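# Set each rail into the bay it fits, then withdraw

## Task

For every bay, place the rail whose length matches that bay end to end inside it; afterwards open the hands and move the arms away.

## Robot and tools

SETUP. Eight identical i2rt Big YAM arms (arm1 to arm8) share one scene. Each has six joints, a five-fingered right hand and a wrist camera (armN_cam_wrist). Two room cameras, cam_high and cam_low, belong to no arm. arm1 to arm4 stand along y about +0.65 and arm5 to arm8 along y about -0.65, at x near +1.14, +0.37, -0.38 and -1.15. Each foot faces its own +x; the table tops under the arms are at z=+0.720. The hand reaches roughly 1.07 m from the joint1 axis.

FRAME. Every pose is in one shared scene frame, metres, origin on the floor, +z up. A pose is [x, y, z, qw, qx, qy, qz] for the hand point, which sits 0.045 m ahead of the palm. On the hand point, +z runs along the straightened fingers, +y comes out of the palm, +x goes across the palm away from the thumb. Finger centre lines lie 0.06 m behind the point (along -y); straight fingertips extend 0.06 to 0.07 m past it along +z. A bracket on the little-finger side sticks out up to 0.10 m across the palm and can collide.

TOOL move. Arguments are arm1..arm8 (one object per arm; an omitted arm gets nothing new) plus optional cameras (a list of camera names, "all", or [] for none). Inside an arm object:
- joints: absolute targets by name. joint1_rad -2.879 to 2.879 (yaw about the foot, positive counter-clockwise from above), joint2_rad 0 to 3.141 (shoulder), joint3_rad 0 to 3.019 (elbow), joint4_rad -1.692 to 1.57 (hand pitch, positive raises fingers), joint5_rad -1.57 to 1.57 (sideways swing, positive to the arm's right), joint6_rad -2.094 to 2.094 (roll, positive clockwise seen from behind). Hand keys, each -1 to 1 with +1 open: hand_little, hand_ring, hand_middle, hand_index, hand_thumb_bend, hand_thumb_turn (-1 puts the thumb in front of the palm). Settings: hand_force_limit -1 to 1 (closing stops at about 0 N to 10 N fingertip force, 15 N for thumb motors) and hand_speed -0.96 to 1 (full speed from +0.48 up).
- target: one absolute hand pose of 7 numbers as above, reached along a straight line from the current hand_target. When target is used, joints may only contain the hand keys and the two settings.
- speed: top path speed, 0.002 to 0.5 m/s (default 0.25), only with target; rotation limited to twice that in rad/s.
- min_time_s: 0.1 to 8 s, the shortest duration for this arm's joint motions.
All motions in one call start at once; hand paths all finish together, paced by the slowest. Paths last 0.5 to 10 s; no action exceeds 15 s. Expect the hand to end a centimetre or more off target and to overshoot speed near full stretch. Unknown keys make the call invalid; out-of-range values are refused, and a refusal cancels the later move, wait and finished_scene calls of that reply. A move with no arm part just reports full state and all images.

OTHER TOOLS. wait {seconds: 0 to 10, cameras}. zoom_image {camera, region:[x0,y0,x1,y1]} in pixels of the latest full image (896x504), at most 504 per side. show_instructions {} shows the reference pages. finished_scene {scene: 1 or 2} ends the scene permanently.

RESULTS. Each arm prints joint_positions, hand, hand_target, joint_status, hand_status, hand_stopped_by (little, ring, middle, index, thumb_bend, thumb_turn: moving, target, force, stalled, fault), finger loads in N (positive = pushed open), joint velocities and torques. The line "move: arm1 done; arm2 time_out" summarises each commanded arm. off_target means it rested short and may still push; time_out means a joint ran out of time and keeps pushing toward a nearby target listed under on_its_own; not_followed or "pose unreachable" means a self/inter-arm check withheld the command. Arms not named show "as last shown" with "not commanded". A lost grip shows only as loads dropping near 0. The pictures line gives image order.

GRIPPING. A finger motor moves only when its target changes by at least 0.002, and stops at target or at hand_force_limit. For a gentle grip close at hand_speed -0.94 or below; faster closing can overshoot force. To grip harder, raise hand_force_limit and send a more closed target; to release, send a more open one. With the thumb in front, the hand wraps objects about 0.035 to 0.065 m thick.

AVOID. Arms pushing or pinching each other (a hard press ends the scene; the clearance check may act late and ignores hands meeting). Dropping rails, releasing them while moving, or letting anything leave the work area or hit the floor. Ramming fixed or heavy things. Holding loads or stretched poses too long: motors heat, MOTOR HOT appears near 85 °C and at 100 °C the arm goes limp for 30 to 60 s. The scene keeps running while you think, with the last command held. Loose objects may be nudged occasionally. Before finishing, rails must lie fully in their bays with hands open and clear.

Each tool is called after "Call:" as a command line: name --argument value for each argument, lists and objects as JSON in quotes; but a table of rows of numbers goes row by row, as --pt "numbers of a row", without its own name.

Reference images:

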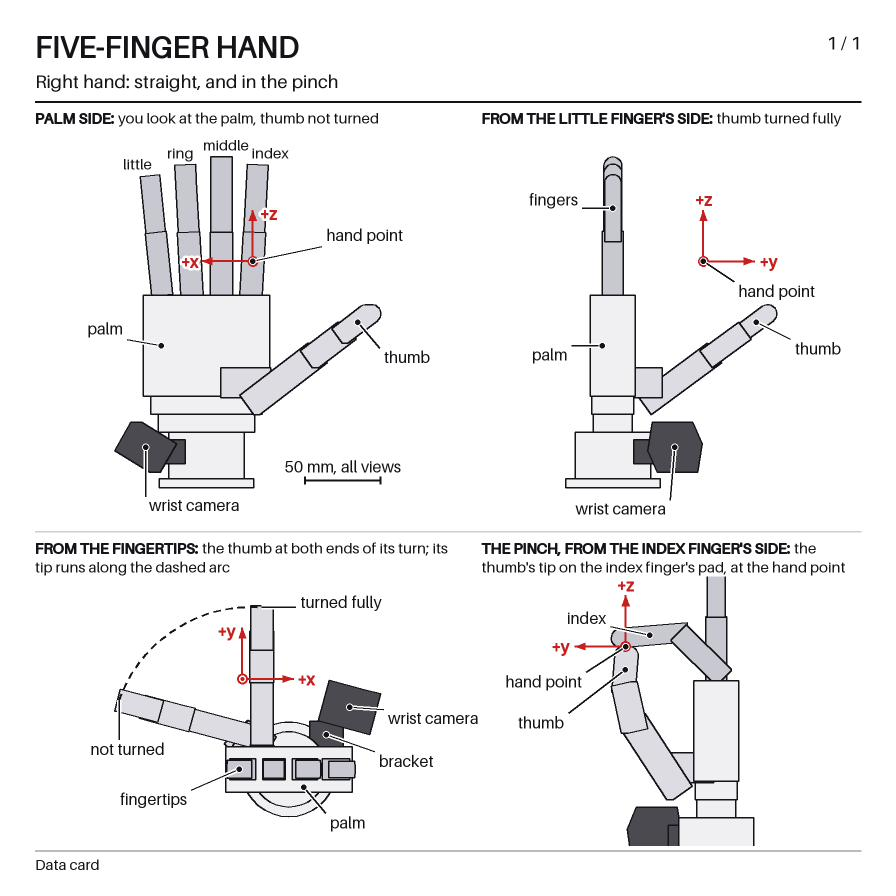

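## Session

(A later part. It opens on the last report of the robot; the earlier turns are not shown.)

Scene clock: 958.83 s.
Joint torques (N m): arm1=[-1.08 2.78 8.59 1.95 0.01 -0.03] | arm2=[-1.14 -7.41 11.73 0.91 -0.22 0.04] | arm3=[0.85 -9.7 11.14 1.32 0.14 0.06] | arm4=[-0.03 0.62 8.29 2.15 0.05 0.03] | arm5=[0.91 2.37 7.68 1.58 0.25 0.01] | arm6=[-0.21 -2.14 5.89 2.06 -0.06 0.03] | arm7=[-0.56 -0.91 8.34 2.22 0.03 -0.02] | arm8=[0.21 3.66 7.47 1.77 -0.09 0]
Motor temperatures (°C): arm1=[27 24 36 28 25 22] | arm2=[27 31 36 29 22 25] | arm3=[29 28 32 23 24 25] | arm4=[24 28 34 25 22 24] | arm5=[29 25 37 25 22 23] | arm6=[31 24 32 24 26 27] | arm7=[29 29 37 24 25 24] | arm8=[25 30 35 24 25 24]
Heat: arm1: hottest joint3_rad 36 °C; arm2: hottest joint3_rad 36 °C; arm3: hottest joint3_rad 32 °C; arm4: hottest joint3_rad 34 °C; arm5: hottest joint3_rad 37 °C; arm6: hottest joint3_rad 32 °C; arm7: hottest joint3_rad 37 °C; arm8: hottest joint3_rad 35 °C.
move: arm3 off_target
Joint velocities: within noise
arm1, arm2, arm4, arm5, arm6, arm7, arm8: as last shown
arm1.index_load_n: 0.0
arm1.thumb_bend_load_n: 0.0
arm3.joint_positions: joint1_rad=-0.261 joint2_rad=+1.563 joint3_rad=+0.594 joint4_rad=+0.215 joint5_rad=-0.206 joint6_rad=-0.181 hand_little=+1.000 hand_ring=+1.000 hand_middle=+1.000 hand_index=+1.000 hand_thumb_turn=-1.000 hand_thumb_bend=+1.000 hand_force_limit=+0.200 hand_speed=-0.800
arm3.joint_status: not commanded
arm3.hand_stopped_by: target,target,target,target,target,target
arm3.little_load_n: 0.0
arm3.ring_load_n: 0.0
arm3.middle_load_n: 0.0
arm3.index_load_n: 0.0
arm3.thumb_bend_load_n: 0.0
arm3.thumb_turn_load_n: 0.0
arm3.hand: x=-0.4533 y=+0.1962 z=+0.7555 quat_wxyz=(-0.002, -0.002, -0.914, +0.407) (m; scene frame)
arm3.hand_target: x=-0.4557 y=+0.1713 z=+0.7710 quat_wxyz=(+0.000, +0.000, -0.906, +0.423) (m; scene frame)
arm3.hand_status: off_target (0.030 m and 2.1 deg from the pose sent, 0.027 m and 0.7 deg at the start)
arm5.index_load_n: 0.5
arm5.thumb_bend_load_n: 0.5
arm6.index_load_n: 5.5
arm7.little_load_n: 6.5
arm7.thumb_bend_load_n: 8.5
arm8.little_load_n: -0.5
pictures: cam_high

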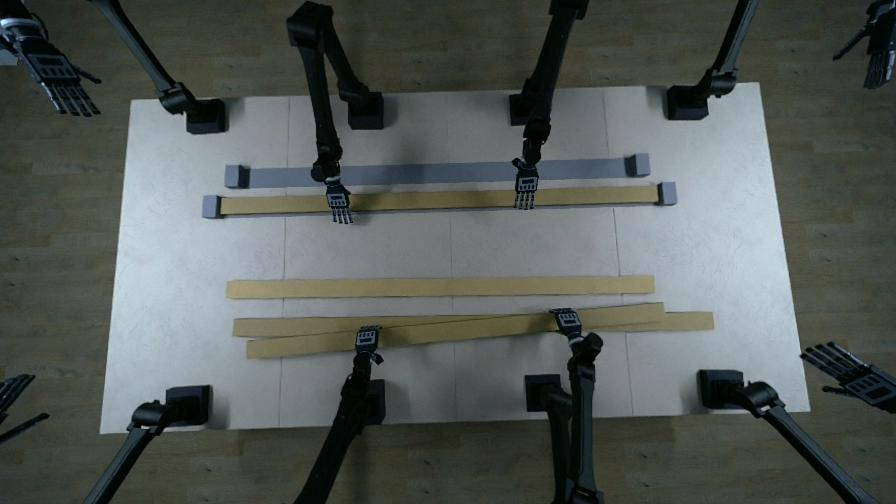

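Call:
move --arm3 '{"target": [-0.456, 0.205, 0.88, 0, 0, -0.9063, 0.4226], "speed": 0.12}' --arm6 '{"target": [-0.377, -0.345, 0.87, 0.4223, -0.9057, -0.0330, 0.0154], "speed": 0.1}' --arm7 '{"target": [0.425, -0.305, 0.86, 0.4223, -0.9057, -0.0330, 0.0154], "speed": 0.1}' --cameras '["cam_high"]'

Scene clock: 988.83 s.
Joint torques (N m): arm1=[-1.03 3.02 8.57 1.98 -0.01 -0.04] | arm2=[-1.9 -7.24 11.81 0.92 -0.3 0.07] | arm3=[-0.15 -8.53 13.86 1.2 -0.13 -0.11] | arm4=[-0.97 0.79 8.29 2.1 0.04 0.01] | arm5=[0.97 2.37 7.69 1.58 0.25 0.01] | arm6=[0.67 -4.19 16.39 2.24 -0.19 0.23] | arm7=[-0.67 -5.66 18.88 1.63 -0.42 0.33] | arm8=[0.21 3.72 7.47 1.8 -0.09 0]
Motor temperatures (°C): arm1=[27 24 36 28 25 22] | arm2=[27 30 39 28 22 25] | arm3=[29 28 33 23 24 25] | arm4=[24 28 34 25 22 24] | arm5=[29 25 37 25 22 23] | arm6=[31 24 33 24 26 27] | arm7=[29 29 38 24 25 24] | arm8=[25 30 35 24 25 24]
Heat: arm1: hottest joint3_rad 36 °C; arm2: hottest joint3_rad 39 °C; arm3: hottest joint3_rad 33 °C; arm4: hottest joint3_rad 34 °C; arm5: hottest joint3_rad 37 °C; arm6: hottest joint3_rad 33 °C; arm7: hottest joint3_rad 38 °C; arm8: hottest joint3_rad 35 °C.
move: arm3 off_target; arm6 off_target; arm7 off_target
Joint velocities: within noise
arm1, arm2, arm4, arm5, arm8: as last shown
arm3.joint_positions: joint1_rad=-0.268 joint2_rad=+1.237 joint3_rad=+0.629 joint4_rad=-0.173 joint5_rad=-0.218 joint6_rad=-0.183 hand_little=+1.000 hand_ring=+1.000 hand_middle=+1.000 hand_index=+1.000 hand_thumb_turn=-1.000 hand_thumb_bend=+1.000 hand_force_limit=+0.200 hand_speed=-0.800
arm3.joint_status: not commanded
arm3.hand_stopped_by: target,target,target,target,target,target
arm3.little_load_n: 0.0
arm3.ring_load_n: 0.0
arm3.middle_load_n: 0.0
arm3.index_load_n: 0.0
arm3.thumb_bend_load_n: 0.0
arm3.thumb_turn_load_n: 0.0
arm3.hand: x=-0.4450 y=+0.2290 z=+0.8496 quat_wxyz=(-0.009, -0.004, -0.918, +0.396) (m; scene frame)
arm3.hand_target: x=-0.4556 y=+0.2066 z=+0.8804 quat_wxyz=(+0.000, +0.000, -0.906, +0.423) (m; scene frame)
arm3.hand_status: off_target (0.040 m and 3.6 deg from the pose sent, 0.125 m and 2.1 deg at the start)
arm5.index_load_n: 0.0
arm6.joint_positions: joint1_rad=-0.234 joint2_rad=+0.798 joint3_rad=+0.204 joint4_rad=-0.278 joint5_rad=-0.202 joint6_rad=-0.200 hand_little=+0.170 hand_ring=+0.198 hand_middle=+0.219 hand_index=+0.218 hand_thumb_turn=-1.000 hand_thumb_bend=+0.993 hand_force_limit=+0.200 hand_speed=-0.900
arm6.joint_status: not commanded
arm6.hand_stopped_by: force,force,force,force,force,target
arm6.little_load_n: 5.0
arm6.ring_load_n: 8.5
arm6.middle_load_n: 6.5
arm6.index_load_n: 6.0
arm6.thumb_bend_load_n: 8.5
arm6.thumb_turn_load_n: 3.0
arm6.hand: x=-0.3873 y=-0.4043 z=+0.8066 quat_wxyz=(-0.350, +0.936, +0.035, -0.029) (m; scene frame)
arm6.hand_target: x=-0.3781 y=-0.3503 z=+0.8699 quat_wxyz=(-0.423, +0.906, +0.033, -0.016) (m; scene frame)
arm6.hand_status: off_target (0.087 m and 9.1 deg from the pose sent, 0.100 m and 0.2 deg at the start; pose on its path clipped on 5 of 71 steps)
arm7.joint_positions: joint1_rad=-0.366 joint2_rad=+0.939 joint3_rad=+0.461 joint4_rad=-0.430 joint5_rad=-0.326 joint6_rad=-0.317 hand_little=+0.193 hand_ring=+0.215 hand_middle=+0.219 hand_index=+0.215 hand_thumb_turn=-1.000 hand_thumb_bend=+0.993 hand_force_limit=+0.200 hand_speed=-0.900
arm7.joint_status: not commanded
arm7.hand_stopped_by: force,force,force,force,force,target
arm7.little_load_n: 5.5
arm7.ring_load_n: 5.0
arm7.middle_load_n: 10.0
arm7.index_load_n: 6.5
arm7.thumb_bend_load_n: 7.5
arm7.thumb_turn_load_n: 5.5
arm7.hand: x=+0.4147 y=-0.3549 z=+0.7899 quat_wxyz=(-0.354, +0.934, +0.034, -0.032) (m; scene frame)
arm7.hand_target: x=+0.4232 y=-0.3110 z=+0.8592 quat_wxyz=(-0.423, +0.905, +0.034, -0.017) (m; scene frame)
arm7.hand_status: off_target (0.087 m and 8.7 deg from the pose sent, 0.100 m and 0.5 deg at the start; pose on its path clipped on 4 of 71 steps)
arm8.little_load_n: 0.0
pictures: cam_high

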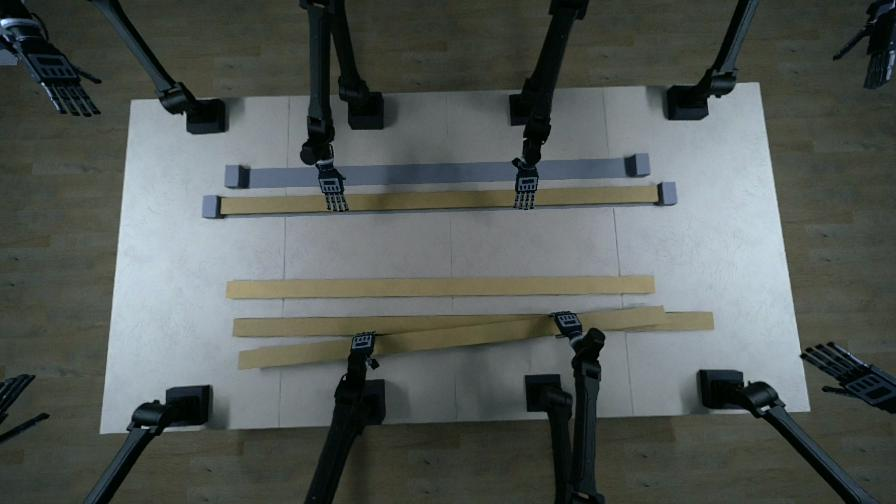

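Call:
move --arm6 '{"target": [-0.437, 0.035, 0.905, 0.4226, -0.9063, -0.004, 0.0018], "speed": 0.12}' --arm7 '{"target": [0.366, 0.025, 0.900, 0.4226, -0.9063, -0.004, 0.0018], "speed": 0.12}' --cameras '["cam_high"]'

Scene clock: 1004.77 s.
Joint torques (N m): arm1=[-1.2 3.08 8.65 2 -0.02 -0.01] | arm2=[-1.67 -8.12 11.74 0.84 -0.25 -0.01] | arm3=[0.03 -8.41 13.83 1.1 -0.12 -0.11] | arm4=[0.09 0.32 8.12 2.04 0.06 0.08] | arm5=[0.91 2.43 7.69 1.58 0.25 0.01] | arm6=[-0.09 -17.67 15.75 1.98 0.16 0.01] | arm7=[-0.79 -17.49 19.37 2.14 0.21 0.06] | arm8=[0.21 3.66 7.49 1.8 -0.09 0]
Motor temperatures (°C): arm1=[27 24 36 28 25 22] | arm2=[27 30 40 28 22 25] | arm3=[29 27 37 23 24 25] | arm4=[24 28 34 25 22 24] | arm5=[29 25 37 25 22 23] | arm6=[31 25 37 24 26 27] | arm7=[29 30 44 24 26 24] | arm8=[25 30 35 24 25 24]
Heat: arm1: hottest joint3_rad 36 °C; arm2: hottest joint3_rad 40 °C; arm3: hottest joint3_rad 37 °C; arm4: hottest joint3_rad 34 °C; arm5: hottest joint3_rad 37 °C; arm6: hottest joint3_rad 37 °C; arm7: hottest joint3_rad 44 °C; arm8: hottest joint3_rad 35 °C.
move: arm6 off_target; arm7 off_target
Joint velocities: within noise
arm1, arm2, arm3, arm4, arm5, arm8: as last shown
arm3.index_load_n: -0.5
arm5.thumb_bend_load_n: 0.0
arm6.joint_positions: joint1_rad=+0.016 joint2_rad=+1.814 joint3_rad=+1.148 joint4_rad=-0.189 joint5_rad=+0.032 joint6_rad=+0.020 hand_little=+0.170 hand_ring=+0.198 hand_middle=+0.219 hand_index=+0.218 hand_thumb_turn=-1.000 hand_thumb_bend=+0.993 hand_force_limit=+0.200 hand_speed=-0.900
arm6.joint_status: not commanded
arm6.hand_stopped_by: force,force,force,force,force,target
arm6.little_load_n: 3.0
arm6.ring_load_n: 7.0
arm6.middle_load_n: 6.5
arm6.index_load_n: 7.0
arm6.thumb_bend_load_n: 8.0
arm6.thumb_turn_load_n: 4.5
arm6.hand: x=-0.4365 y=-0.0423 z=+0.8143 quat_wxyz=(-0.348, +0.938, +0.009, -0.001) (m; scene frame)
arm6.hand_target: x=-0.4362 y=+0.0129 z=+0.8942 quat_wxyz=(-0.423, +0.906, +0.004, -0.002) (m; scene frame)
arm6.hand_status: off_target (0.119 m and 9.3 deg from the pose sent, 0.453 m and 10.1 deg at the start; pose on its path clipped on 219 of 225 steps)
arm7.joint_positions: joint1_rad=-0.054 joint2_rad=+1.698 joint3_rad=+1.179 joint4_rad=-0.345 joint5_rad=-0.054 joint6_rad=-0.036 hand_little=+0.194 hand_ring=+0.215 hand_middle=+0.219 hand_index=+0.215 hand_thumb_turn=-1.000 hand_thumb_bend=+0.993 hand_force_limit=+0.200 hand_speed=-0.900
arm7.joint_status: not commanded
arm7.hand_stopped_by: force,force,force,force,force,target
arm7.little_load_n: 4.5
arm7.ring_load_n: 4.5
arm7.middle_load_n: 10.5
arm7.index_load_n: 8.0
arm7.thumb_bend_load_n: 7.5
arm7.thumb_turn_load_n: 6.5
arm7.hand: x=+0.3683 y=-0.0605 z=+0.7966 quat_wxyz=(-0.347, +0.938, +0.005, -0.004) (m; scene frame)
arm7.hand_target: x=+0.3662 y=-0.0080 z=+0.8774 quat_wxyz=(-0.423, +0.906, +0.004, -0.002) (m; scene frame)
arm7.hand_status: off_target (0.134 m and 9.4 deg from the pose sent, 0.398 m and 9.8 deg at the start; pose on its path clipped on 217 of 225 steps)
arm8.ring_load_n: 0.5
pictures: cam_high

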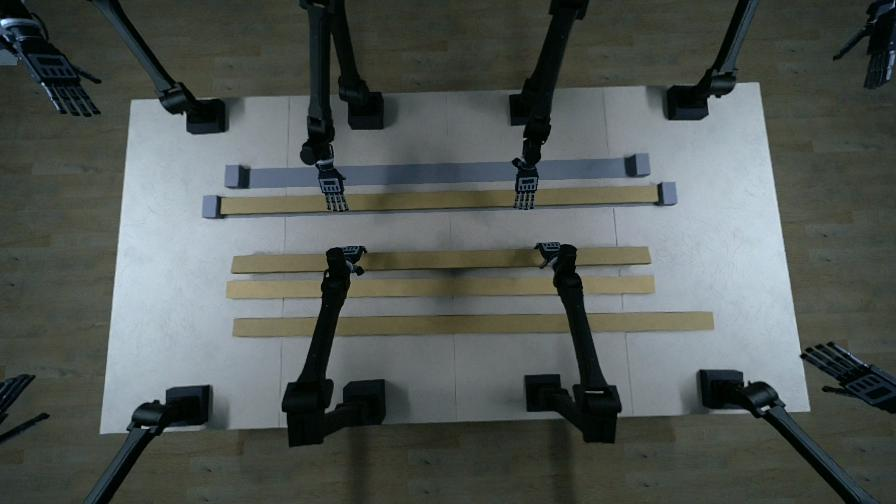

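Call:
move --arm6 '{"target": [-0.437, -0.010, 0.810, 0.4226, -0.9063, -0.004, 0.0018], "speed": 0.08}' --arm7 '{"target": [0.366, -0.030, 0.800, 0.4226, -0.9063, -0.004, 0.0018], "speed": 0.08}' --cameras '[]'

Call:
move --arm6 '{"target": [-0.437, -0.020, 0.765, 0.4226, -0.9063, -0.004, 0.0018], "speed": 0.06}' --arm7 '{"target": [0.366, -0.037, 0.757, 0.4226, -0.9063, -0.004, 0.0018], "speed": 0.06}' --cameras '["cam_high"]'

Scene clock: 1014.07 s.
Joint torques (N m): arm1=[-0.79 3.02 8.64 1.95 -0.01 -0.03] | arm2=[-1.26 -7.36 11.89 0.7 -0.24 0] | arm3=[-0.26 -8.53 13.96 1.22 -0.1 -0.1] | arm4=[-0.03 0.09 8.23 1.99 0.06 -0.01] | arm5=[0.85 2.43 7.68 1.61 0.24 0.01] | arm6=[0.21 -17.08 8.92 3.48 0.09 0.1] | arm7=[-0.73 -17.96 11.38 3.62 0.14 0.08] | arm8=[0.21 3.72 7.49 1.8 -0.09 0]
Motor temperatures (°C): arm1=[27 24 36 28 25 22] | arm2=[27 30 40 28 22 25] | arm3=[29 27 38 23 24 25] | arm4=[24 28 34 25 22 24] | arm5=[29 25 37 25 22 23] | arm6=[31 26 40 24 26 27] | arm7=[29 30 45 24 25 24] | arm8=[25 30 35 24 25 24]
Heat: arm1: hottest joint3_rad 36 °C; arm2: hottest joint3_rad 40 °C; arm3: hottest joint3_rad 38 °C; arm4: hottest joint3_rad 34 °C; arm5: hottest joint3_rad 37 °C; arm6: hottest joint3_rad 40 °C; arm7: hottest joint3_rad 45 °C; arm8: hottest joint3_rad 35 °C.
move: arm6 off_target; arm7 off_target
Joint velocities: within noise
arm1.joint_positions: joint1_rad=+0.012 joint2_rad=+0.649 joint3_rad=+1.448 joint4_rad=-1.238 joint5_rad=-0.190 joint6_rad=-1.059 hand_little=+1.000 hand_ring=+1.000 hand_middle=+1.000 hand_index=+1.000 hand_thumb_turn=+1.000 hand_thumb_bend=+1.000 hand_force_limit=+0.000 hand_speed=-0.800
arm1.joint_status: not commanded
arm1.hand_stopped_by: target,target,target,target,target,target
arm1.little_load_n: 0.0
arm1.ring_load_n: 0.0
arm1.middle_load_n: 0.0
arm1.index_load_n: 0.0
arm1.thumb_bend_load_n: 0.0
arm1.thumb_turn_load_n: 0.0
arm1.hand: x=+1.1362 y=+0.4163 z=+1.2924 quat_wxyz=(+0.208, +0.458, -0.702, +0.505) (m; scene frame)
arm1.hand_target: x=+1.1332 y=+0.4179 z=+1.3027 quat_wxyz=(+0.216, +0.451, -0.698, +0.512) (m; scene frame)
arm1.hand_status: not commanded
arm2, arm3: as last shown
arm3.middle_load_n: -0.5
arm4.joint_positions: joint1_rad=+0.301 joint2_rad=+0.650 joint3_rad=+1.455 joint4_rad=-1.328 joint5_rad=+0.120 joint6_rad=-1.084 hand_little=+1.000 hand_ring=+1.000 hand_middle=+1.000 hand_index=+1.000 hand_thumb_turn=+1.000 hand_thumb_bend=+1.000 hand_force_limit=+0.000 hand_speed=-0.800
arm4.joint_status: not commanded
arm4.hand_stopped_by: target,target,target,target,target,target
arm4.little_load_n: 0.0
arm4.ring_load_n: 0.0
arm4.middle_load_n: 0.0
arm4.index_load_n: 0.0
arm4.thumb_bend_load_n: 0.0
arm4.thumb_turn_load_n: -0.5
arm4.hand: x=-1.1342 y=+0.4175 z=+1.2701 quat_wxyz=(+0.227, +0.544, -0.672, +0.448) (m; scene frame)
arm4.hand_target: x=-1.1347 y=+0.4187 z=+1.2834 quat_wxyz=(+0.232, +0.538, -0.666, +0.461) (m; scene frame)
arm4.hand_status: not commanded
arm5.joint_positions: joint1_rad=-0.215 joint2_rad=+0.600 joint3_rad=+1.456 joint4_rad=-1.142 joint5_rad=+0.216 joint6_rad=-1.223 hand_little=+1.000 hand_ring=+1.000 hand_middle=+1.000 hand_index=+1.000 hand_thumb_turn=+1.000 hand_thumb_bend=+1.000 hand_force_limit=+0.000 hand_speed=-0.800
arm5.joint_status: not commanded
arm5.hand_stopped_by: target,target,target,target,target,target
arm5.little_load_n: 0.0
arm5.ring_load_n: 0.0
arm5.middle_load_n: 0.0
arm5.index_load_n: 0.0
arm5.thumb_bend_load_n: 0.0
arm5.thumb_turn_load_n: 0.0
arm5.hand: x=-1.0107 y=-0.4409 z=+1.3287 quat_wxyz=(-0.400, +0.726, +0.336, +0.447) (m; scene frame)
arm5.hand_target: x=-1.0110 y=-0.4432 z=+1.3396 quat_wxyz=(-0.408, +0.720, +0.331, +0.453) (m; scene frame)
arm5.hand_status: not commanded
arm6.joint_positions: joint1_rad=+0.016 joint2_rad=+1.882 joint3_rad=+1.075 joint4_rad=+0.004 joint5_rad=+0.036 joint6_rad=+0.014 hand_little=+0.170 hand_ring=+0.198 hand_middle=+0.219 hand_index=+0.218 hand_thumb_turn=-1.000 hand_thumb_bend=+0.993 hand_force_limit=+0.200 hand_speed=-0.900
arm6.joint_status: not commanded
arm6.hand_stopped_by: force,force,force,force,force,target
arm6.little_load_n: 3.0
arm6.ring_load_n: 7.0
arm6.middle_load_n: 6.0
arm6.index_load_n: 7.0
arm6.thumb_bend_load_n: 8.0
arm6.thumb_turn_load_n: 5.0
arm6.hand: x=-0.4356 y=-0.0431 z=+0.7697 quat_wxyz=(-0.372, +0.928, +0.010, +0.001) (m; scene frame)
arm6.hand_target: x=-0.4368 y=-0.0124 z=+0.8112 quat_wxyz=(-0.422, +0.906, +0.004, -0.002) (m; scene frame)
arm6.hand_status: off_target (0.052 m and 6.4 deg from the pose sent, 0.033 m and 9.3 deg at the start)
arm7.joint_positions: joint1_rad=-0.054 joint2_rad=+1.741 joint3_rad=+1.093 joint4_rad=-0.169 joint5_rad=-0.051 joint6_rad=-0.036 hand_little=+0.193 hand_ring=+0.215 hand_middle=+0.219 hand_index=+0.215 hand_thumb_turn=-1.000 hand_thumb_bend=+0.993 hand_force_limit=+0.200 hand_speed=-0.900
arm7.joint_status: not commanded
arm7.hand_stopped_by: force,force,force,force,force,target
arm7.little_load_n: 5.5
arm7.ring_load_n: 5.0
arm7.middle_load_n: 10.0
arm7.index_load_n: 7.0
arm7.thumb_bend_load_n: 7.5
arm7.thumb_turn_load_n: 4.5
arm7.hand: x=+0.3690 y=-0.0605 z=+0.7566 quat_wxyz=(-0.369, +0.929, +0.005, -0.002) (m; scene frame)
arm7.hand_target: x=+0.3659 y=-0.0326 z=+0.8011 quat_wxyz=(-0.422, +0.906, +0.004, -0.002) (m; scene frame)
arm7.hand_status: off_target (0.053 m and 6.6 deg from the pose sent, 0.031 m and 9.4 deg at the start)
arm8.joint_positions: joint1_rad=+0.383 joint2_rad=+0.599 joint3_rad=+1.336 joint4_rad=-1.288 joint5_rad=-0.258 joint6_rad=-1.200 hand_little=+1.000 hand_ring=+1.000 hand_middle=+1.000 hand_index=+1.000 hand_thumb_turn=+1.000 hand_thumb_bend=+1.000 hand_force_limit=+0.000 hand_speed=-0.800
arm8.joint_status: not commanded
arm8.hand_stopped_by: target,target,target,target,target,target
arm8.little_load_n: 0.0
arm8.ring_load_n: 0.0
arm8.middle_load_n: 0.0
arm8.index_load_n: 0.0
arm8.thumb_bend_load_n: 0.0
arm8.thumb_turn_load_n: 0.0
arm8.hand: x=+1.0475 y=-0.4275 z=+1.2278 quat_wxyz=(-0.482, +0.580, +0.650, +0.094) (m; scene frame)
arm8.hand_target: x=+1.0478 y=-0.4281 z=+1.2375 quat_wxyz=(-0.490, +0.576, +0.647, +0.099) (m; scene frame)
arm8.hand_status: not commanded
pictures: none
No camera images: "cameras" was empty.

Scene clock: 1015.47 s.
Joint torques (N m): arm1=[-1.14 2.96 8.62 1.96 0 -0.02] | arm2=[-1.61 -8.06 11.69 0.87 -0.18 0.01] | arm3=[0.03 -8.64 13.81 1.24 -0.14 -0.09] | arm4=[-0.15 0.32 8.2 2.02 0.16 0.08] | arm5=[0.91 2.43 7.66 1.59 0.24 0.01] | arm6=[0.32 -13.45 7.04 3.03 0.06 0.13] | arm7=[-0.5 -14.92 9.58 2.89 0.25 0.06] | arm8=[0.21 3.6 7.49 1.8 -0.08 0]
Motor temperatures (°C): arm1=[27 24 36 28 25 22] | arm2=[27 30 40 28 22 25] | arm3=[29 27 38 23 24 25] | arm4=[24 28 34 25 22 24] | arm5=[29 25 37 25 22 23] | arm6=[31 26 40 24 26 27] | arm7=[29 30 45 24 25 24] | arm8=[25 30 35 24 25 24]
Heat: arm1: hottest joint3_rad 36 °C; arm2: hottest joint3_rad 40 °C; arm3: hottest joint3_rad 38 °C; arm4: hottest joint3_rad 34 °C; arm5: hottest joint3_rad 37 °C; arm6: hottest joint3_rad 40 °C; arm7: hottest joint3_rad 45 °C; arm8: hottest joint3_rad 35 °C.
move: arm6 off_target; arm7 off_target
Joint velocities: within noise
arm1, arm2, arm3, arm4, arm5, arm8: as last shown
arm3.middle_load_n: 0.0
arm3.index_load_n: 0.0
arm4.thumb_turn_load_n: 0.0
arm6.joint_positions: joint1_rad=+0.016 joint2_rad=+1.910 joint3_rad=+1.049 joint4_rad=+0.135 joint5_rad=+0.037 joint6_rad=+0.015 hand_little=+0.170 hand_ring=+0.198 hand_middle=+0.219 hand_index=+0.218 hand_thumb_turn=-1.000 hand_thumb_bend=+0.993 hand_force_limit=+0.200 hand_speed=-0.900
arm6.joint_status: not commanded
arm6.hand_stopped_by: force,force,force,force,force,target
arm6.little_load_n: 2.5
arm6.ring_load_n: 6.0
arm6.middle_load_n: 5.5
arm6.index_load_n: 6.5
arm6.thumb_bend_load_n: 8.5
arm6.thumb_turn_load_n: 4.5
arm6.hand: x=-0.4362 y=-0.0311 z=+0.7626 quat_wxyz=(-0.407, +0.913, +0.009, +0.000) (m; scene frame)
arm6.hand_target: x=-0.4369 y=-0.0203 z=+0.7652 quat_wxyz=(-0.422, +0.906, +0.004, -0.002) (m; scene frame)
arm6.hand_status: off_target (0.011 m and 2.0 deg from the pose sent, 0.024 m and 6.4 deg at the start)
arm7.joint_positions: joint1_rad=-0.053 joint2_rad=+1.764 joint3_rad=+1.054 joint4_rad=-0.033 joint5_rad=-0.053 joint6_rad=-0.033 hand_little=+0.193 hand_ring=+0.215 hand_middle=+0.219 hand_index=+0.215 hand_thumb_turn=-1.000 hand_thumb_bend=+0.993 hand_force_limit=+0.200 hand_speed=-0.900
arm7.joint_status: not commanded
arm7.hand_stopped_by: force,force,force,force,force,target
arm7.little_load_n: 3.0
arm7.ring_load_n: 3.5
arm7.middle_load_n: 10.0
arm7.index_load_n: 7.5
arm7.thumb_bend_load_n: 8.0
arm7.thumb_turn_load_n: 6.5
arm7.hand: x=+0.3686 y=-0.0500 z=+0.7462 quat_wxyz=(-0.403, +0.915, +0.006, -0.001) (m; scene frame)
arm7.hand_target: x=+0.3661 y=-0.0374 z=+0.7573 quat_wxyz=(-0.423, +0.906, +0.004, -0.002) (m; scene frame)
arm7.hand_status: off_target (0.017 m and 2.4 deg from the pose sent, 0.024 m and 6.6 deg at the start)
pictures: cam_high

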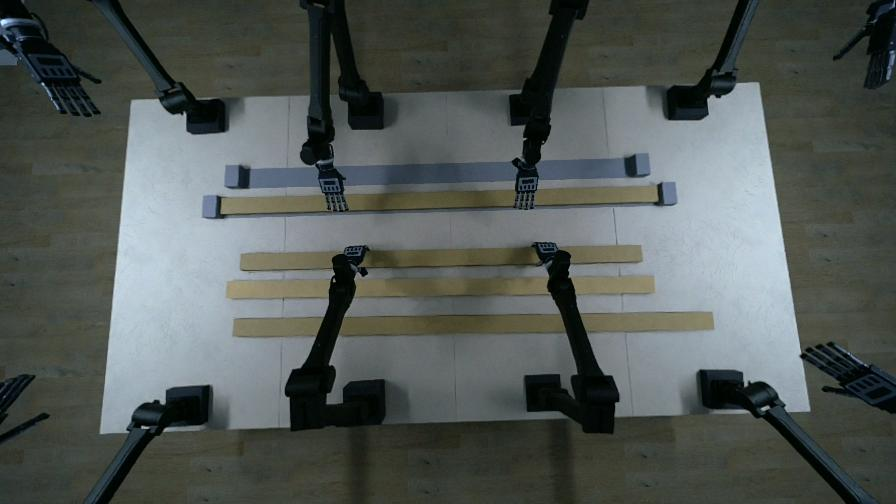

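Call:
move --arm6 '{"joints": {"hand_speed": -0.6, "hand_little": 1, "hand_ring": 1, "hand_middle": 1, "hand_index": 1, "hand_thumb_bend": 1}}' --arm7 '{"joints": {"hand_speed": -0.6, "hand_little": 1, "hand_ring": 1, "hand_middle": 1, "hand_index": 1, "hand_thumb_bend": 1}}' --cameras '["cam_high"]'

Call:
zoom_image --camera "cam_high" --region '[200, 230, 290, 290]'

Call:
zoom_image --camera "cam_high" --region '[590, 220, 680, 280]'

Scene clock: 1024.37 s.
Joint torques (N m): arm1=[-0.97 2.61 8.62 1.96 -0.02 -0.04] | arm2=[-1.03 -8.23 11.7 0.88 -0.23 -0.01] | arm3=[-0.85 -8.23 13.78 1.22 -0.11 -0.1] | arm4=[-0.44 0.32 8.06 2.1 0.03 0] | arm5=[0.97 2.37 7.66 1.57 0.25 0] | arm6=[0.44 -13.86 7.21 2.78 0.08 0.1] | arm7=[-0.62 -14.8 9.63 2.84 0.2 0.05] | arm8=[0.21 3.72 7.5 1.8 -0.09 0]
Motor temperatures (°C): arm1=[27 24 36 28 25 22] | arm2=[27 30 40 28 22 25] | arm3=[29 27 39 23 24 25] | arm4=[24 28 34 24 22 24] | arm5=[29 25 37 25 22 23] | arm6=[31 25 38 24 26 27] | arm7=[29 31 44 24 25 24] | arm8=[25 30 36 24 25 24]
Heat: arm1: hottest joint3_rad 36 °C; arm2: hottest joint3_rad 40 °C; arm3: hottest joint3_rad 39 °C; arm4: hottest joint3_rad 34 °C; arm5: hottest joint3_rad 37 °C; arm6: hottest joint3_rad 38 °C; arm7: hottest joint3_rad 44 °C; arm8: hottest joint3_rad 36 °C.
move: arm6 done; arm7 done
Joint velocities: within noise
arm1, arm2, arm3, arm4, arm5, arm8: as last shown
arm6.joint_positions: joint1_rad=+0.016 joint2_rad=+1.911 joint3_rad=+1.048 joint4_rad=+0.142 joint5_rad=+0.037 joint6_rad=+0.015 hand_little=+1.000 hand_ring=+1.000 hand_middle=+1.000 hand_index=+1.000 hand_thumb_turn=-1.000 hand_thumb_bend=+1.000 hand_force_limit=+0.200 hand_speed=-0.600
arm6.joint_status: all done
arm6.hand_stopped_by: target,target,target,target,target,target
arm6.little_load_n: 0.0
arm6.ring_load_n: 0.0
arm6.middle_load_n: 0.0
arm6.index_load_n: 0.0
arm6.thumb_bend_load_n: 0.5
arm6.thumb_turn_load_n: 0.5
arm6.hand: x=-0.4362 y=-0.0302 z=+0.7628 quat_wxyz=(-0.410, +0.912, +0.008, +0.000) (m; scene frame)
arm6.hand_target: x=-0.4369 y=-0.0202 z=+0.7654 quat_wxyz=(-0.422, +0.906, +0.004, -0.002) (m; scene frame)
arm6.hand_status: not commanded
arm7.joint_positions: joint1_rad=-0.053 joint2_rad=+1.764 joint3_rad=+1.054 joint4_rad=-0.032 joint5_rad=-0.051 joint6_rad=-0.033 hand_little=+1.000 hand_ring=+1.000 hand_middle=+1.000 hand_index=+1.000 hand_thumb_turn=-1.000 hand_thumb_bend=+1.000 hand_force_limit=+0.200 hand_speed=-0.600
arm7.joint_status: all done
arm7.hand_stopped_by: target,target,target,target,target,target
arm7.little_load_n: 0.0
arm7.ring_load_n: 0.0
arm7.middle_load_n: 0.0
arm7.index_load_n: 0.0
arm7.thumb_bend_load_n: 0.5
arm7.thumb_turn_load_n: 0.0
arm7.hand: x=+0.3686 y=-0.0500 z=+0.7461 quat_wxyz=(-0.404, +0.915, +0.006, -0.001) (m; scene frame)
arm7.hand_target: x=+0.3659 y=-0.0375 z=+0.7572 quat_wxyz=(-0.422, +0.906, +0.004, -0.002) (m; scene frame)
arm7.hand_status: not commanded
pictures: cam_high

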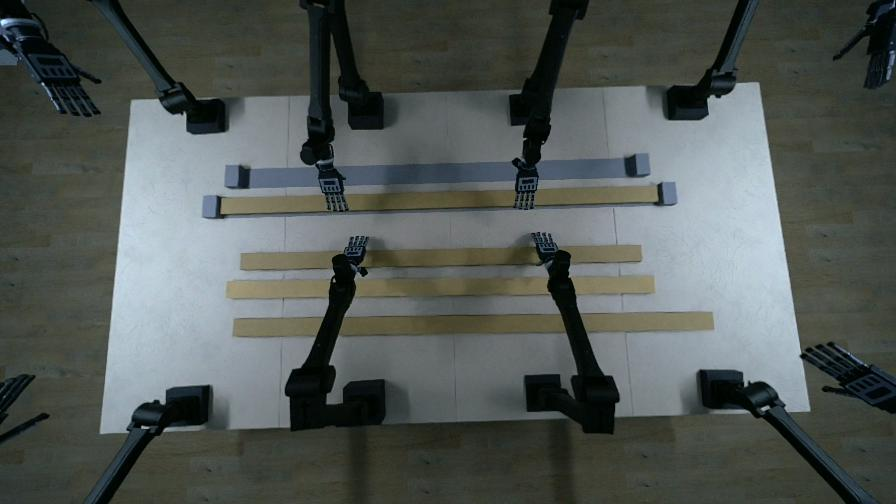

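Scaled by 5.600.

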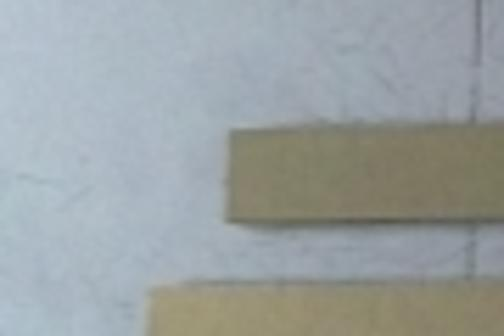

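Scaled by 5.600.

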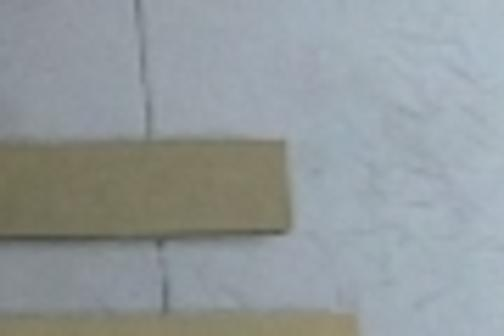

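Call:
move --arm6 '{"target": [-0.437, -0.05, 0.89, 0.4226, -0.9063, -0.004, 0.0018], "speed": 0.15}' --arm7 '{"target": [0.366, -0.07, 0.89, 0.4226, -0.9063, -0.004, 0.0018], "speed": 0.15}' --cameras '[]'

Call:
move --arm6 '{"target": [-0.42, -0.36, 0.93, 0.4226, -0.9063, 0, 0], "speed": 0.25}' --arm7 '{"target": [0.39, -0.36, 0.93, 0.4226, -0.9063, 0, 0], "speed": 0.25}' --arm2 '{"target": [0.325, -0.03, 0.880, 0, 0, -0.9063, 0.4226], "speed": 0.25}' --arm3 '{"target": [-0.455, -0.02, 0.870, 0, 0, -0.9063, 0.4226], "speed": 0.25}' --cameras '["cam_high"]'

Scene clock: 1041.57 s.
Joint torques (N m): arm1=[-1.32 2.96 8.61 1.95 0 -0.03] | arm2=[-1.08 -7.06 11.63 0.83 -0.2 0.02] | arm3=[-0.32 -8.59 13.96 1.48 -0.13 -0.1] | arm4=[0.15 0.91 7.91 2.18 0.07 -0.04] | arm5=[0.97 2.37 7.66 1.58 0.24 0.01] | arm6=[0.85 -13.57 8.94 1.32 0.08 0.12] | arm7=[-1.03 -12.86 14.35 1.14 0.03 0.01] | arm8=[0.21 3.66 7.49 1.8 -0.08 0]
Motor temperatures (°C): arm1=[27 24 36 28 25 22] | arm2=[27 30 41 28 22 25] | arm3=[29 27 41 23 24 25] | arm4=[24 28 34 24 22 24] | arm5=[29 25 37 25 22 23] | arm6=[31 25 36 24 26 27] | arm7=[28 31 43 24 25 24] | arm8=[25 29 36 24 25 24]
Heat: arm1: hottest joint3_rad 36 °C; arm2: hottest joint3_rad 41 °C; arm3: hottest joint3_rad 41 °C; arm4: hottest joint3_rad 34 °C; arm5: hottest joint3_rad 37 °C; arm6: hottest joint3_rad 36 °C; arm7: hottest joint3_rad 43 °C; arm8: hottest joint3_rad 36 °C.
move: arm6 off_target; arm7 off_target
Joint velocities: within noise
arm1, arm2, arm3, arm4, arm5, arm8: as last shown
arm1.index_load_n: -0.5
arm5.index_load_n: 0.5
arm6.joint_positions: joint1_rad=+0.016 joint2_rad=+1.644 joint3_rad=+1.044 joint4_rad=-0.112 joint5_rad=+0.040 joint6_rad=+0.015 hand_little=+1.000 hand_ring=+1.000 hand_middle=+1.000 hand_index=+1.000 hand_thumb_turn=-1.000 hand_thumb_bend=+1.000 hand_force_limit=+0.200 hand_speed=-0.600
arm6.joint_status: not commanded
arm6.hand_stopped_by: target,target,target,target,target,target
arm6.little_load_n: 0.0
arm6.ring_load_n: 0.0
arm6.middle_load_n: 0.0
arm6.index_load_n: 0.0
arm6.thumb_bend_load_n: 0.0
arm6.thumb_turn_load_n: 0.0
arm6.hand: x=-0.4336 y=-0.0553 z=+0.8771 quat_wxyz=(-0.414, +0.910, +0.007, +0.001) (m; scene frame)
arm6.hand_target: x=-0.4370 y=-0.0501 z=+0.8900 quat_wxyz=(-0.423, +0.906, +0.004, -0.002) (m; scene frame)
arm6.hand_status: off_target (0.014 m and 1.2 deg from the pose sent, 0.129 m and 1.7 deg at the start)
arm7.joint_positions: joint1_rad=-0.053 joint2_rad=+1.509 joint3_rad=+1.083 joint4_rad=-0.323 joint5_rad=-0.052 joint6_rad=-0.033 hand_little=+1.000 hand_ring=+1.000 hand_middle=+1.000 hand_index=+1.000 hand_thumb_turn=-1.000 hand_thumb_bend=+1.000 hand_force_limit=+0.200 hand_speed=-0.600
arm7.joint_status: not commanded
arm7.hand_stopped_by: target,target,target,target,target,target
arm7.little_load_n: 0.0
arm7.ring_load_n: 0.0
arm7.middle_load_n: -0.5
arm7.index_load_n: 0.0
arm7.thumb_bend_load_n: 0.5
arm7.thumb_turn_load_n: 0.0
arm7.hand: x=+0.3651 y=-0.0884 z=+0.8596 quat_wxyz=(-0.400, +0.916, +0.006, -0.001) (m; scene frame)
arm7.hand_target: x=+0.3658 y=-0.0714 z=+0.8904 quat_wxyz=(-0.423, +0.906, +0.004, -0.002) (m; scene frame)
arm7.hand_status: off_target (0.036 m and 2.8 deg from the pose sent, 0.145 m and 2.4 deg at the start)
pictures: none
No camera images: "cameras" was empty.

Scene clock: 1043.83 s.
Joint torques (N m): arm1=[-1.08 2.96 8.58 1.99 -0.01 0] | arm2=[0.62 -14.33 12.05 0.75 -0.02 0.19] | arm3=[1.38 -14.39 14.46 1.11 0.18 0.06] | arm4=[0.03 -0.44 7.9 2.02 0.07 -0.01] | arm5=[0.85 2.43 7.65 1.59 0.25 0.01] | arm6=[1.49 -2.14 9.62 1.4 0.11 0.11] | arm7=[-1.38 0.15 10.04 1.13 -0.09 -0.12] | arm8=[0.15 3.66 7.49 1.8 -0.09 0]
Motor temperatures (°C): arm1=[27 24 36 28 25 22] | arm2=[27 30 41 28 22 25] | arm3=[29 27 41 23 24 25] | arm4=[24 28 34 24 22 24] | arm5=[29 25 37 25 22 23] | arm6=[31 25 36 24 26 27] | arm7=[28 31 43 24 25 24] | arm8=[25 29 36 24 25 24]
Heat: arm1: hottest joint3_rad 36 °C; arm2: hottest joint3_rad 41 °C; arm3: hottest joint3_rad 41 °C; arm4: hottest joint3_rad 34 °C; arm5: hottest joint3_rad 37 °C; arm6: hottest joint3_rad 36 °C; arm7: hottest joint3_rad 43 °C; arm8: hottest joint3_rad 36 °C.
move: arm2 off_target; arm3 off_target; arm6 done; arm7 done
Joint velocities: within noise
arm1, arm4, arm5, arm8: as last shown
arm1.index_load_n: 0.0
arm2.joint_positions: joint1_rad=-0.165 joint2_rad=+1.751 joint3_rad=+1.368 joint4_rad=-0.348 joint5_rad=-0.110 joint6_rad=-0.102 hand_little=+1.000 hand_ring=+1.000 hand_middle=+1.000 hand_index=+1.000 hand_thumb_turn=-1.000 hand_thumb_bend=+1.000 hand_force_limit=+0.200 hand_speed=-0.800
arm2.joint_status: not commanded
arm2.hand_stopped_by: target,target,target,target,target,target
arm2.little_load_n: 0.0
arm2.ring_load_n: 0.0
arm2.middle_load_n: 0.0
arm2.index_load_n: 0.0
arm2.thumb_bend_load_n: 0.0
arm2.thumb_turn_load_n: 0.0
arm2.hand: x=+0.3221 y=-0.0136 z=+0.8642 quat_wxyz=(+0.001, +0.002, -0.912, +0.411) (m; scene frame)
arm2.hand_target: x=+0.3252 y=-0.0291 z=+0.8802 quat_wxyz=(+0.000, +0.000, -0.906, +0.423) (m; scene frame)
arm2.hand_status: off_target (0.023 m and 1.5 deg from the pose sent, 0.250 m and 2.3 deg at the start)
arm3.joint_positions: joint1_rad=-0.168 joint2_rad=+1.777 joint3_rad=+1.222 joint4_rad=-0.197 joint5_rad=-0.137 joint6_rad=-0.120 hand_little=+1.000 hand_ring=+1.000 hand_middle=+1.000 hand_index=+1.000 hand_thumb_turn=-1.000 hand_thumb_bend=+1.000 hand_force_limit=+0.200 hand_speed=-0.800
arm3.joint_status: not commanded
arm3.hand_stopped_by: target,target,target,target,target,target
arm3.little_load_n: 0.0
arm3.ring_load_n: 0.0
arm3.middle_load_n: 0.0
arm3.index_load_n: 0.0
arm3.thumb_bend_load_n: 0.0
arm3.thumb_turn_load_n: 0.0
arm3.hand: x=-0.4551 y=+0.0061 z=+0.8454 quat_wxyz=(-0.002, -0.001, -0.916, +0.402) (m; scene frame)
arm3.hand_target: x=-0.4546 y=-0.0181 z=+0.8707 quat_wxyz=(+0.000, +0.000, -0.906, +0.423) (m; scene frame)
arm3.hand_status: off_target (0.036 m and 2.6 deg from the pose sent, 0.250 m and 3.6 deg at the start)
arm5.ring_load_n: 0.5
arm5.index_load_n: 0.0
arm6.joint_positions: joint1_rad=+0.020 joint2_rad=+0.603 joint3_rad=+0.422 joint4_rad=-0.519 joint5_rad=+0.056 joint6_rad=+0.029 hand_little=+1.000 hand_ring=+1.000 hand_middle=+1.000 hand_index=+1.000 hand_thumb_turn=-1.000 hand_thumb_bend=+1.000 hand_force_limit=+0.200 hand_speed=-0.600
arm6.joint_status: not commanded
arm6.hand_stopped_by: target,target,target,target,target,target
arm6.little_load_n: 0.0
arm6.ring_load_n: 0.0
arm6.middle_load_n: 0.0
arm6.index_load_n: 0.0
arm6.thumb_bend_load_n: 0.0
arm6.thumb_turn_load_n: 0.0
arm6.hand: x=-0.4161 y=-0.3598 z=+0.9262 quat_wxyz=(-0.419, +0.908, +0.000, +0.004) (m; scene frame)
arm6.hand_target: x=-0.4200 y=-0.3599 z=+0.9300 quat_wxyz=(-0.423, +0.906, +0.000, +0.000) (m; scene frame)
arm6.hand_status: done (0.005 m and 0.6 deg from the pose sent, 0.310 m and 1.4 deg at the start)
arm7.joint_positions: joint1_rad=-0.243 joint2_rad=+0.637 joint3_rad=+0.663 joint4_rad=-0.727 joint5_rad=-0.194 joint6_rad=-0.142 hand_little=+1.000 hand_ring=+1.000 hand_middle=+1.000 hand_index=+1.000 hand_thumb_turn=-1.000 hand_thumb_bend=+1.000 hand_force_limit=+0.200 hand_speed=-0.600
arm7.joint_status: not commanded
arm7.hand_stopped_by: target,target,target,target,target,target
arm7.little_load_n: 0.0
arm7.ring_load_n: 0.0
arm7.middle_load_n: 0.0
arm7.index_load_n: 0.0
arm7.thumb_bend_load_n: 0.0
arm7.thumb_turn_load_n: 0.0
arm7.hand: x=+0.3885 y=-0.3546 z=+0.9345 quat_wxyz=(-0.429, +0.903, +0.000, -0.001) (m; scene frame)
arm7.hand_target: x=+0.3899 y=-0.3598 z=+0.9299 quat_wxyz=(-0.423, +0.906, +0.000, +0.000) (m; scene frame)
arm7.hand_status: done (0.007 m and 0.8 deg from the pose sent, 0.282 m and 2.9 deg at the start)
pictures: cam_high

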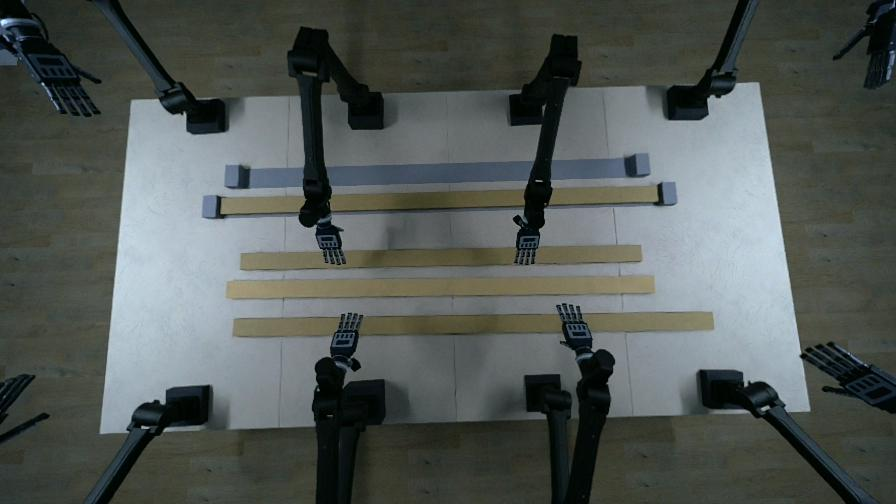

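Call:
move --arm2 '{"target": [0.325, -0.058, 0.768, 0, 0, -0.9063, 0.4226], "speed": 0.15}' --arm3 '{"target": [-0.455, -0.052, 0.750, 0, 0, -0.9063, 0.4226], "speed": 0.15}' --cameras '["cam_high", "arm2_cam_wrist", "arm3_cam_wrist"]'

Scene clock: 1060.73 s.
Joint torques (N m): arm1=[-0.97 3.14 8.54 1.92 0 -0.03] | arm2=[0.32 -16.73 8.76 2.03 0.04 0.14] | arm3=[1.73 -16.44 12.53 2.35 0.21 0.03] | arm4=[-0.97 0.32 8.16 2.25 0.02 -0.03] | arm5=[0.91 2.37 7.66 1.57 0.25 0.01] | arm6=[1.32 -2.14 9.52 1.37 0.09 0.11] | arm7=[-1.44 -0.15 10.11 1.14 -0.07 -0.13] | arm8=[0.21 3.66 7.5 1.8 -0.09 0]
Motor temperatures (°C): arm1=[27 24 36 28 25 22] | arm2=[27 31 39 28 22 25] | arm3=[29 28 40 23 24 25] | arm4=[24 28 35 24 22 24] | arm5=[28 25 37 25 22 23] | arm6=[31 25 36 24 26 27] | arm7=[28 31 42 24 25 24] | arm8=[25 29 36 24 25 24]
Heat: arm1: hottest joint3_rad 36 °C; arm2: hottest joint3_rad 39 °C; arm3: hottest joint3_rad 40 °C; arm4: hottest joint3_rad 35 °C; arm5: hottest joint3_rad 37 °C; arm6: hottest joint3_rad 36 °C; arm7: hottest joint3_rad 42 °C; arm8: hottest joint3_rad 36 °C.
move: arm2 off_target; arm3 off_target
Joint velocities: within noise
arm1, arm4, arm5, arm6, arm7, arm8: as last shown
arm2.joint_positions: joint1_rad=-0.160 joint2_rad=+1.953 joint3_rad=+1.368 joint4_rad=-0.145 joint5_rad=-0.105 joint6_rad=-0.098 hand_little=+1.000 hand_ring=+1.000 hand_middle=+1.000 hand_index=+1.000 hand_thumb_turn=-1.000 hand_thumb_bend=+1.000 hand_force_limit=+0.200 hand_speed=-0.800
arm2.joint_status: not commanded
arm2.hand_stopped_by: target,target,target,target,target,target
arm2.little_load_n: 0.0
arm2.ring_load_n: 0.0
arm2.middle_load_n: 0.0
arm2.index_load_n: 0.0
arm2.thumb_bend_load_n: 0.0
arm2.thumb_turn_load_n: 0.0
arm2.hand: x=+0.3196 y=-0.0476 z=+0.7617 quat_wxyz=(+0.001, +0.001, -0.912, +0.411) (m; scene frame)
arm2.hand_target: x=+0.3251 y=-0.0576 z=+0.7682 quat_wxyz=(+0.000, +0.000, -0.906, +0.423) (m; scene frame)
arm2.hand_status: off_target (0.013 m and 1.5 deg from the pose sent, 0.106 m and 1.5 deg at the start)
arm3.joint_positions: joint1_rad=-0.160 joint2_rad=+2.022 joint3_rad=+1.246 joint4_rad=+0.007 joint5_rad=-0.130 joint6_rad=-0.112 hand_little=+1.000 hand_ring=+1.000 hand_middle=+1.000 hand_index=+1.000 hand_thumb_turn=-1.000 hand_thumb_bend=+1.000 hand_force_limit=+0.200 hand_speed=-0.800
arm3.joint_status: not commanded
arm3.hand_stopped_by: target,target,target,target,target,target
arm3.little_load_n: 0.0
arm3.ring_load_n: 0.0
arm3.middle_load_n: 0.0
arm3.index_load_n: 0.0
arm3.thumb_bend_load_n: 0.0
arm3.thumb_turn_load_n: 0.0
arm3.hand: x=-0.4557 y=-0.0204 z=+0.7310 quat_wxyz=(-0.004, -0.003, -0.919, +0.394) (m; scene frame)
arm3.hand_target: x=-0.4547 y=-0.0499 z=+0.7514 quat_wxyz=(+0.000, +0.000, -0.906, +0.423) (m; scene frame)
arm3.hand_status: off_target (0.037 m and 3.6 deg from the pose sent, 0.112 m and 2.6 deg at the start)
arm4.little_load_n: -0.5
arm5.ring_load_n: 0.0
arm6.joint_positions: joint1_rad=+0.020 joint2_rad=+0.603 joint3_rad=+0.422 joint4_rad=-0.520 joint5_rad=+0.056 joint6_rad=+0.029 hand_little=+1.000 hand_ring=+1.000 hand_middle=+1.000 hand_index=+1.000 hand_thumb_turn=-1.000 hand_thumb_bend=+1.000 hand_force_limit=+0.200 hand_speed=-0.600
arm6.little_load_n: -0.5
arm6.hand: x=-0.4161 y=-0.3599 z=+0.9261 quat_wxyz=(-0.419, +0.908, +0.000, +0.004) (m; scene frame)
arm6.hand_target: x=-0.4200 y=-0.3600 z=+0.9300 quat_wxyz=(-0.423, +0.906, +0.000, +0.000) (m; scene frame)
arm7.joint_positions: joint1_rad=-0.244 joint2_rad=+0.637 joint3_rad=+0.663 joint4_rad=-0.728 joint5_rad=-0.194 joint6_rad=-0.142 hand_little=+1.000 hand_ring=+1.000 hand_middle=+1.000 hand_index=+1.000 hand_thumb_turn=-1.000 hand_thumb_bend=+1.000 hand_force_limit=+0.200 hand_speed=-0.600
arm7.middle_load_n: -0.5
arm7.hand: x=+0.3886 y=-0.3547 z=+0.9344 quat_wxyz=(-0.429, +0.904, +0.000, -0.001) (m; scene frame)
arm7.hand_target: x=+0.3900 y=-0.3599 z=+0.9299 quat_wxyz=(-0.422, +0.906, +0.000, +0.000) (m; scene frame)
arm8.index_load_n: -0.5
pictures: arm2_cam_wrist, arm3_cam_wrist, cam_high
camera_calibration:
arm2_cam_wrist: T_world_to_cam=[[-0.303304, 0.649743, -0.697023, 0.657166], [0.820823, 0.549686, 0.155225, -0.358501], [0.484001, -0.525052, -0.700046, 0.475982], [0, 0, 0, 1]] pos_world=[0.263211, 0.0199891, 0.846917]
arm3_cam_wrist: T_world_to_cam=[[-0.206038, 0.650858, -0.730707, 0.462871], [0.840192, 0.500456, 0.208858, 0.243561], [0.501623, -0.570901, -0.649959, 0.80828], [0, 0, 0, 1]] pos_world=[-0.514721, 0.0382934, 0.812702]

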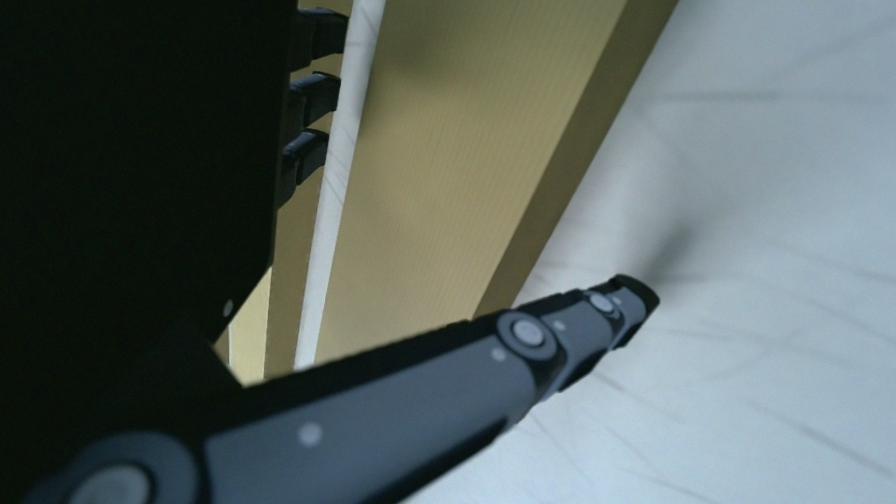

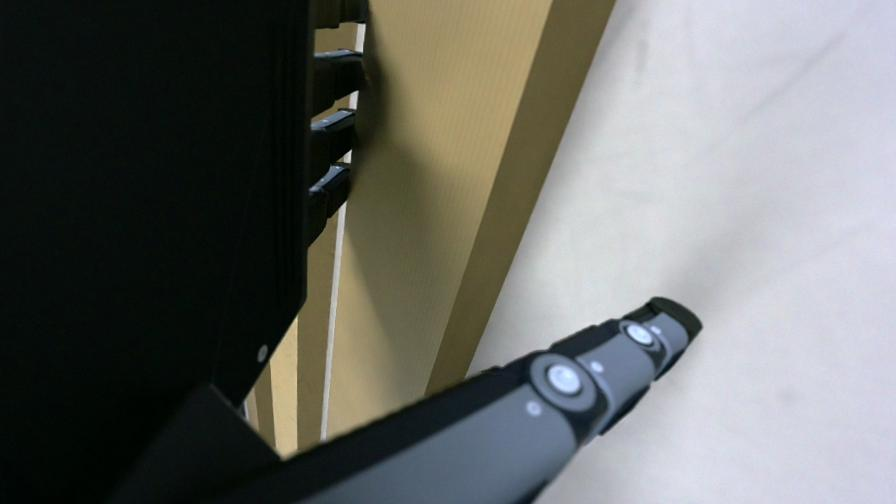

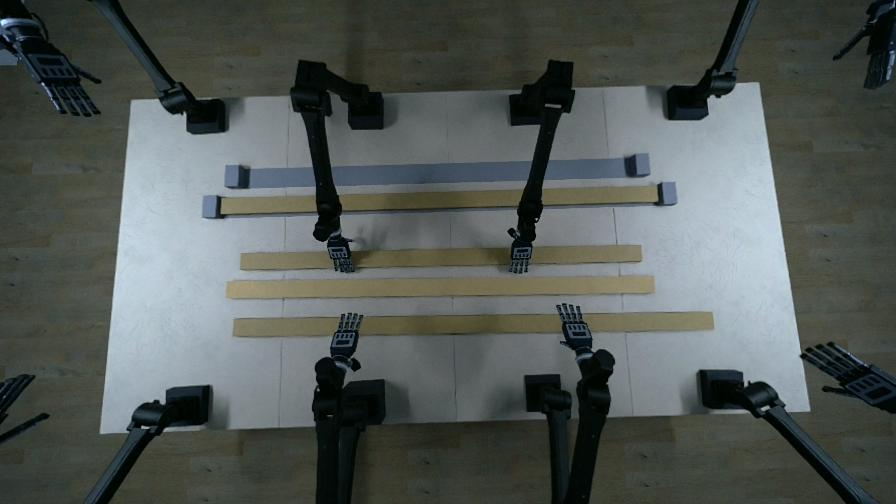

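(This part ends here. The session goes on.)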